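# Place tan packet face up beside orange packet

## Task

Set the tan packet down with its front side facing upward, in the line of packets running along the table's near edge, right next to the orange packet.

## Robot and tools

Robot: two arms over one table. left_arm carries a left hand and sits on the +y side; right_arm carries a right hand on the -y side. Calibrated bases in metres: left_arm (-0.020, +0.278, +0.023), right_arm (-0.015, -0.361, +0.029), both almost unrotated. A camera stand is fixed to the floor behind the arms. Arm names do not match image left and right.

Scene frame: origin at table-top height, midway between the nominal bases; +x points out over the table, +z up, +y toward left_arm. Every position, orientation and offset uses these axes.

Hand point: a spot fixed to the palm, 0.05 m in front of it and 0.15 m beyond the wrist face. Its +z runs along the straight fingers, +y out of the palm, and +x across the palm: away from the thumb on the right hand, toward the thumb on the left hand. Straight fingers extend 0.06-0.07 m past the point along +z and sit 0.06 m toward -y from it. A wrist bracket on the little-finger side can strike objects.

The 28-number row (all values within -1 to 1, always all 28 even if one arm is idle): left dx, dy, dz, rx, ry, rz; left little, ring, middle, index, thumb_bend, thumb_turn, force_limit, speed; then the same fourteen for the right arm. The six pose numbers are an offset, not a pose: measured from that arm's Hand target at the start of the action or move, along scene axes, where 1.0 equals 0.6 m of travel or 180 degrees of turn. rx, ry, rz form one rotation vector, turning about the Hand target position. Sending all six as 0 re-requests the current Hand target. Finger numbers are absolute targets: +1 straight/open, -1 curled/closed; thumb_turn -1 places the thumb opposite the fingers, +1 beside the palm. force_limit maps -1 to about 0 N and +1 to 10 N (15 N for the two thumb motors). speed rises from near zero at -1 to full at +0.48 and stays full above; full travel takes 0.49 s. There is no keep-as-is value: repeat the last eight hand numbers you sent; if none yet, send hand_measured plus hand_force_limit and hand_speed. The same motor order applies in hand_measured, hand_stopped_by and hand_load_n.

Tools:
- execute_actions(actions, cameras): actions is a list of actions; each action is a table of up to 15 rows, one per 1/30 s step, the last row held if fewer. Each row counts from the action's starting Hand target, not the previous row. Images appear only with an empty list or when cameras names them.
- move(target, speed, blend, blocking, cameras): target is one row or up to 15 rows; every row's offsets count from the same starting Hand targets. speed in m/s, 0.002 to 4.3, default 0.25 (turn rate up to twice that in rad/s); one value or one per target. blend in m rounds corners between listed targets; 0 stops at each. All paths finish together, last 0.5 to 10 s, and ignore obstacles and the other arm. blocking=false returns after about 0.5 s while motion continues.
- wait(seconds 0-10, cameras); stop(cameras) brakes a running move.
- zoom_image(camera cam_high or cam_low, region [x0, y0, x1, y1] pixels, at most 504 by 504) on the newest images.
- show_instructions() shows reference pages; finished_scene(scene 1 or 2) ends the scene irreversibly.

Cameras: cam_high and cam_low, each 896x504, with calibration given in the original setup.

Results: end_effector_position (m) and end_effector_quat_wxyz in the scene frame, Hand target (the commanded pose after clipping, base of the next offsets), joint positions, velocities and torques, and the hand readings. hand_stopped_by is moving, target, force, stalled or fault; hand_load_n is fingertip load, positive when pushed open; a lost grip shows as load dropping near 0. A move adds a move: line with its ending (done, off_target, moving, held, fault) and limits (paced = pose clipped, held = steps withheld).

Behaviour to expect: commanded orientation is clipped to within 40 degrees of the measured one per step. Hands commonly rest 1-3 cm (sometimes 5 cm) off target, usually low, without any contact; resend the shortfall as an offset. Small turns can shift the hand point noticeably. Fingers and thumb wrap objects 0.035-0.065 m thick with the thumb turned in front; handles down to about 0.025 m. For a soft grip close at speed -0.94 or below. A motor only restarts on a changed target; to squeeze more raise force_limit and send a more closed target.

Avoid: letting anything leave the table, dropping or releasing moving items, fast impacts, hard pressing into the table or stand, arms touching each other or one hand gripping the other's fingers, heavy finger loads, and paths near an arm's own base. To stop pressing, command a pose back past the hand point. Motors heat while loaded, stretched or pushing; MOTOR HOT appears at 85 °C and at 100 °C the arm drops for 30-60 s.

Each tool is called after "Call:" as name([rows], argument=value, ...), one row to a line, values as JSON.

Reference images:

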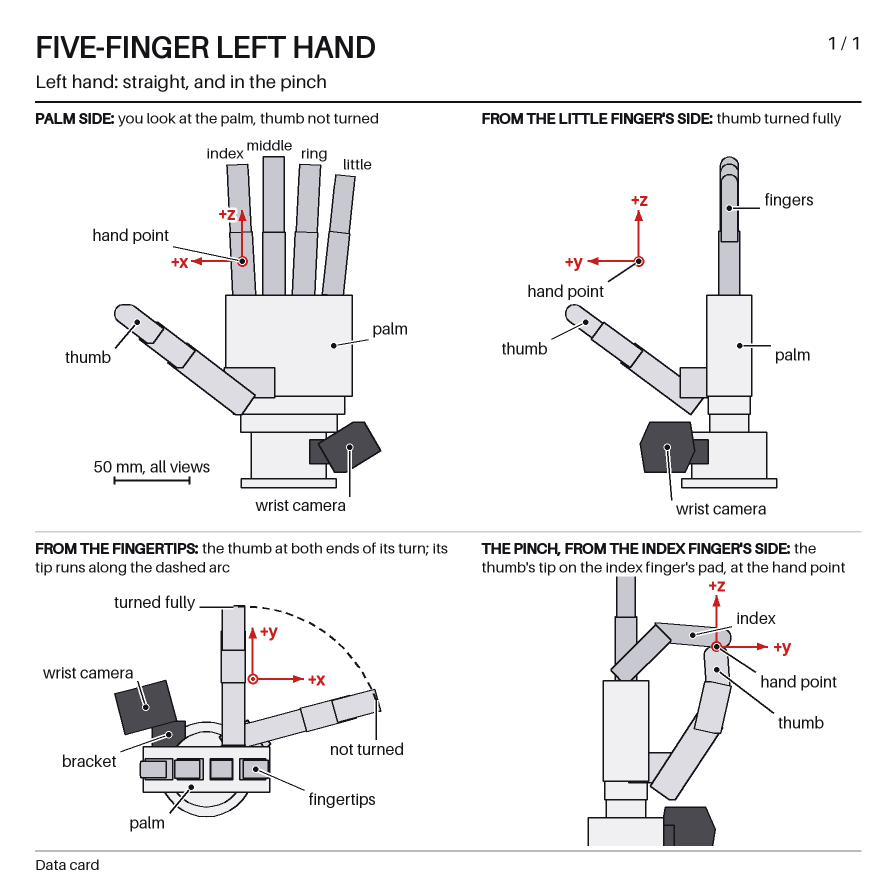

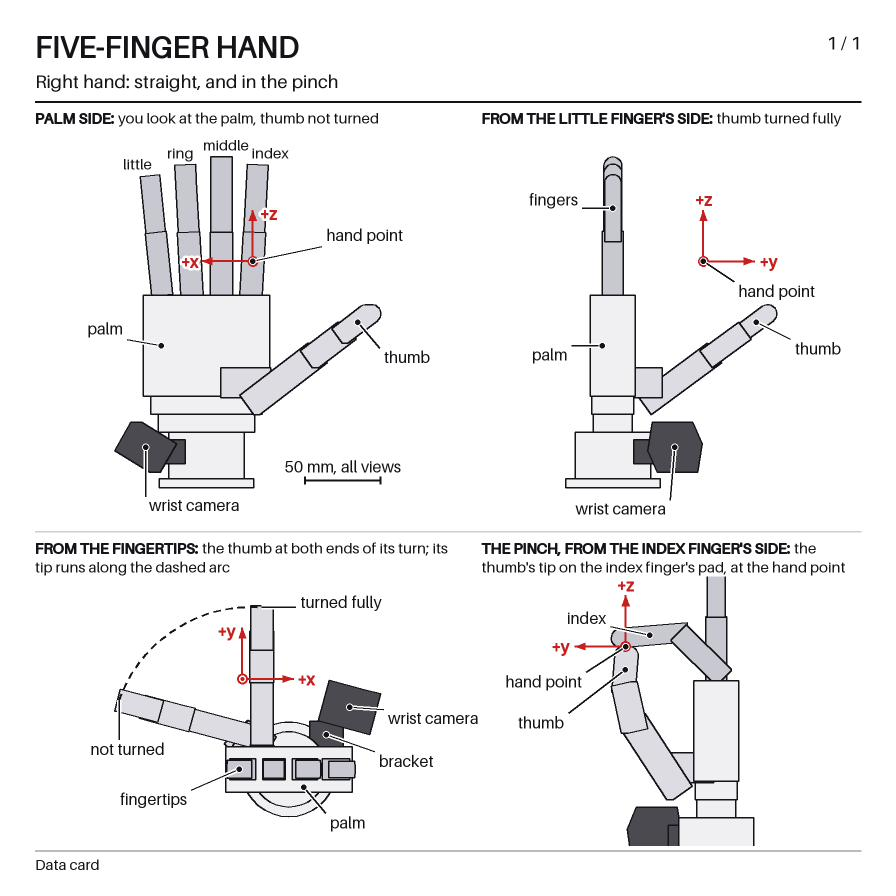

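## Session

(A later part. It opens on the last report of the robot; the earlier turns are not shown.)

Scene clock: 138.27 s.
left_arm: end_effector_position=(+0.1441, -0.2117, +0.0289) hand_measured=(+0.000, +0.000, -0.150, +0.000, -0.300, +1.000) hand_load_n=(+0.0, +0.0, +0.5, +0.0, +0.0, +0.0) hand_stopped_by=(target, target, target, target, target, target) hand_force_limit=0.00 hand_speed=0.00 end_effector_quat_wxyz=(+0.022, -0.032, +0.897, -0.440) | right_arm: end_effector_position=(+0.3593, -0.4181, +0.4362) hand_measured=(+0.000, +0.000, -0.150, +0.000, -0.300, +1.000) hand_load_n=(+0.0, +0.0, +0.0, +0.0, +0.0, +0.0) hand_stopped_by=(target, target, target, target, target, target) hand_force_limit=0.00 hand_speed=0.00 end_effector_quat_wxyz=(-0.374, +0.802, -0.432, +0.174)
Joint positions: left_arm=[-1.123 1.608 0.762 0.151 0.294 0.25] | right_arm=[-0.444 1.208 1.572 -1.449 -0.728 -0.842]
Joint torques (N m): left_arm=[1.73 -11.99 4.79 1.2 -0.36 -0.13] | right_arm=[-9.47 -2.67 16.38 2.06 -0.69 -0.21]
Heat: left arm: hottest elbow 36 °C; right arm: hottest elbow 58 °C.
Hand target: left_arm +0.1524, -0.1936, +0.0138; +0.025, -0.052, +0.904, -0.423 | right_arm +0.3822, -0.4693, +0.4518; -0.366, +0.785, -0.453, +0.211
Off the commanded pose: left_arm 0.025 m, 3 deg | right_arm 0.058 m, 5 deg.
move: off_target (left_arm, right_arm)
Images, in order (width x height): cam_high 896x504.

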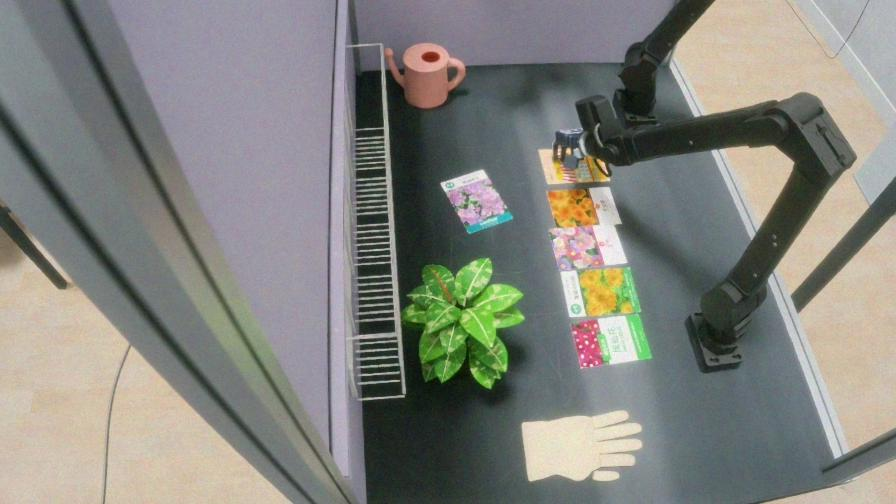

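Call:
move([
  [-0.012,-0.045,0.022,0,0,0,0,0,-0.15,0,-0.3,1,0,0,0,0,0,0,0,0,0,0,-0.15,0,-0.3,1,0,0],
  [-0.012,-0.05,0.1,0,0,0,0,0,-0.15,0,-0.3,1,0,0,0,0,0,0,0,0,0,0,-0.15,0,-0.3,1,0,0],
], speed=0.1, blend=[0.008,0], cameras=["cam_high"])

Call:
zoom_image(camera="cam_high", region=[500, 100, 680, 280])

Scene clock: 140.03 s.
left_arm: end_effector_position=(+0.1429, -0.2047, +0.0530) hand_measured=(+0.000, +0.000, -0.150, +0.000, -0.300, +1.000) hand_load_n=(+0.0, +0.0, +0.0, +0.0, +0.0, +0.0) hand_stopped_by=(target, target, target, target, target, target) hand_force_limit=0.00 hand_speed=0.00 end_effector_quat_wxyz=(+0.021, -0.054, +0.912, -0.407) | right_arm: end_effector_position=(+0.3593, -0.4181, +0.4362) hand_measured=(+0.000, +0.000, -0.150, +0.000, -0.300, +1.000) hand_load_n=(+0.0, +0.0, +0.0, +0.0, +0.0, +0.0) hand_stopped_by=(target, target, target, target, target, target) hand_force_limit=0.00 hand_speed=0.00 end_effector_quat_wxyz=(-0.374, +0.802, -0.432, +0.174)
Joint positions: left_arm=[-1.131 1.542 0.811 -0.029 0.251 0.226] | right_arm=[-0.444 1.208 1.572 -1.449 -0.728 -0.842]
Joint torques (N m): left_arm=[-1.55 -13.1 10.59 0.73 -0.04 -0.2] | right_arm=[-9.47 -2.61 16.38 2.06 -0.69 -0.21]
Heat: left arm: hottest elbow 36 °C; right arm: hottest elbow 59 °C.
Hand target: left_arm +0.1453, -0.2237, +0.0739; +0.025, -0.052, +0.904, -0.423 | right_arm +0.3822, -0.4693, +0.4518; -0.366, +0.785, -0.453, +0.211
Off the commanded pose: left_arm 0.028 m, 2 deg | right_arm 0.058 m, 5 deg.
move: off_target (left_arm, right_arm)
Images, in order (width x height): cam_high 896x504.

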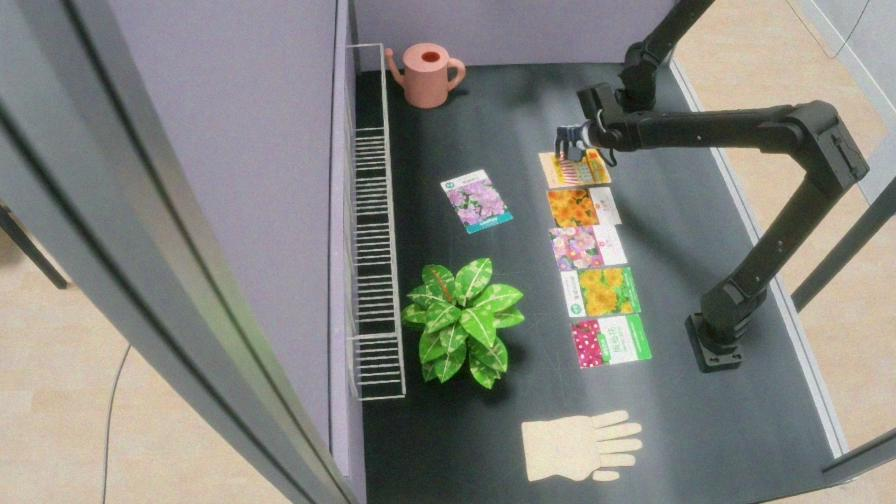

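Scaled by 2.800 from the camera's 896x504 image, which has a finer 1280x720 frame.

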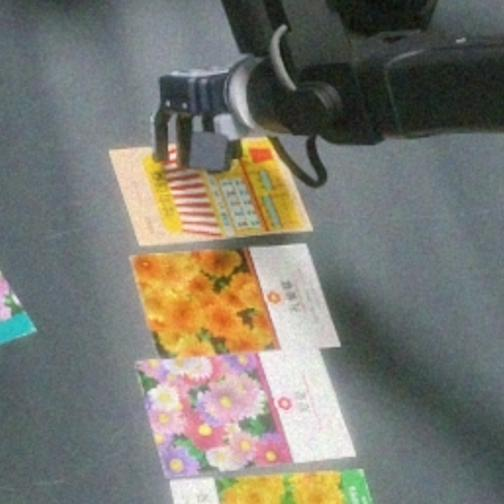

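Call:
move([
  [0.0,-0.02,0.2,0,0,0,0,0,-0.15,0,-0.3,1,0,0,0,0,0,0,0,0,0,0,-0.15,0,-0.3,1,0,0],
  [0.0,0.3,0.35,0,0,0,0,0,-0.15,0,-0.3,1,0,0,0,0,0,0,0,0,0,0,-0.15,0,-0.3,1,0,0],
], speed=[0.2,0.3], blend=[0.04,0], cameras=["cam_high"])

Call:
zoom_image(camera="cam_high", region=[480, 130, 680, 370])

Scene clock: 142.60 s.
left_arm: end_effector_position=(+0.1416, -0.0488, +0.2855) hand_measured=(+0.000, +0.000, -0.150, +0.000, -0.300, +1.000) hand_load_n=(+0.0, +0.0, +0.0, +0.0, +0.0, +0.0) hand_stopped_by=(target, target, target, target, target, target) hand_force_limit=0.00 hand_speed=0.00 end_effector_quat_wxyz=(+0.023, -0.050, +0.903, -0.427) | right_arm: end_effector_position=(+0.3593, -0.4181, +0.4362) hand_measured=(+0.000, +0.000, -0.150, +0.000, -0.300, +1.000) hand_load_n=(+0.0, +0.0, +0.0, +0.0, +0.0, +0.0) hand_stopped_by=(target, target, target, target, target, target) hand_force_limit=0.00 hand_speed=0.00 end_effector_quat_wxyz=(-0.374, +0.802, -0.432, +0.174)
Joint positions: left_arm=[-0.879 0.911 0.946 -0.816 0.449 0.404] | right_arm=[-0.444 1.208 1.572 -1.449 -0.728 -0.842]
Joint torques (N m): left_arm=[0.62 -5.48 9.37 0.94 0.3 0.02] | right_arm=[-9.47 -2.67 16.38 2.06 -0.69 -0.21]
Heat: left arm: hottest elbow 36 °C; right arm: hottest elbow 59 °C.
Hand target: left_arm +0.1452, -0.0437, +0.2840; +0.025, -0.052, +0.904, -0.423 | right_arm +0.3822, -0.4693, +0.4518; -0.366, +0.785, -0.453, +0.211
Off the commanded pose: left_arm 0.007 m, 1 deg | right_arm 0.058 m, 5 deg.
move: off_target (right_arm)
Images, in order (width x height): cam_high 896x504.

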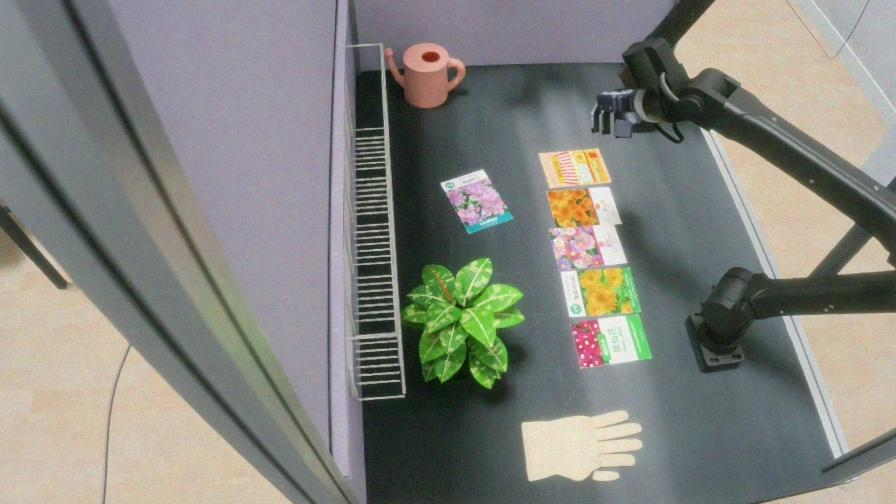

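Scaled by 2.100 from the camera's 896x504 image, which has a finer 1280x720 frame.

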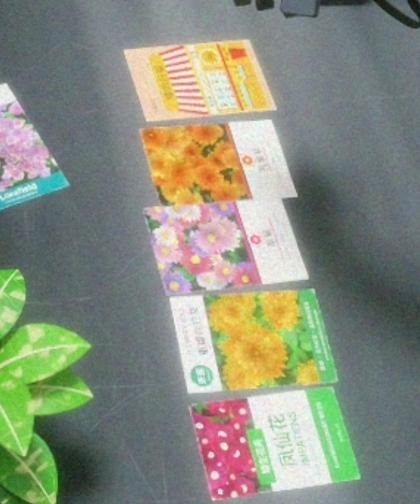

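Call:
zoom_image(camera="cam_high", region=[535, 140, 635, 230])

Call:
zoom_image(camera="cam_high", region=[545, 220, 665, 370])

Scaled by 5.040 from the camera's 896x504 image, which has a finer 1280x720 frame.

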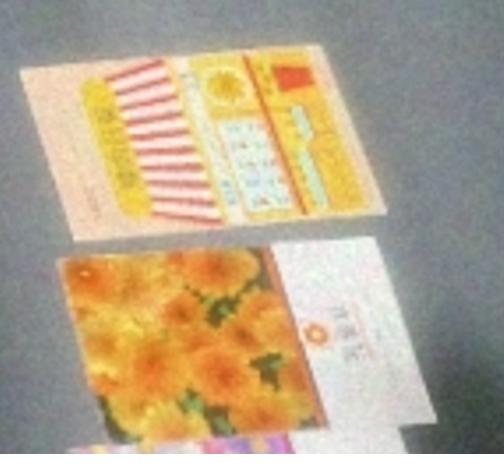

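Scaled by 3.360 from the camera's 896x504 image, which has a finer 1280x720 frame.

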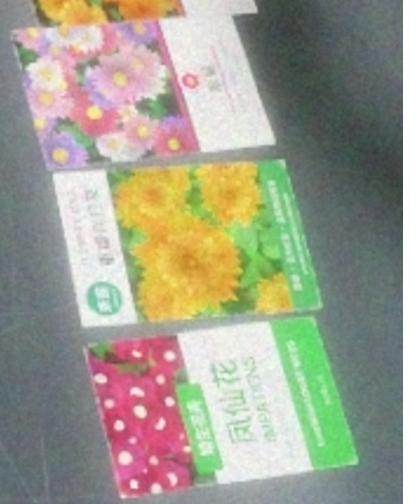

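Call:
finished_scene(scene=2)

The scene is finished: the task was done.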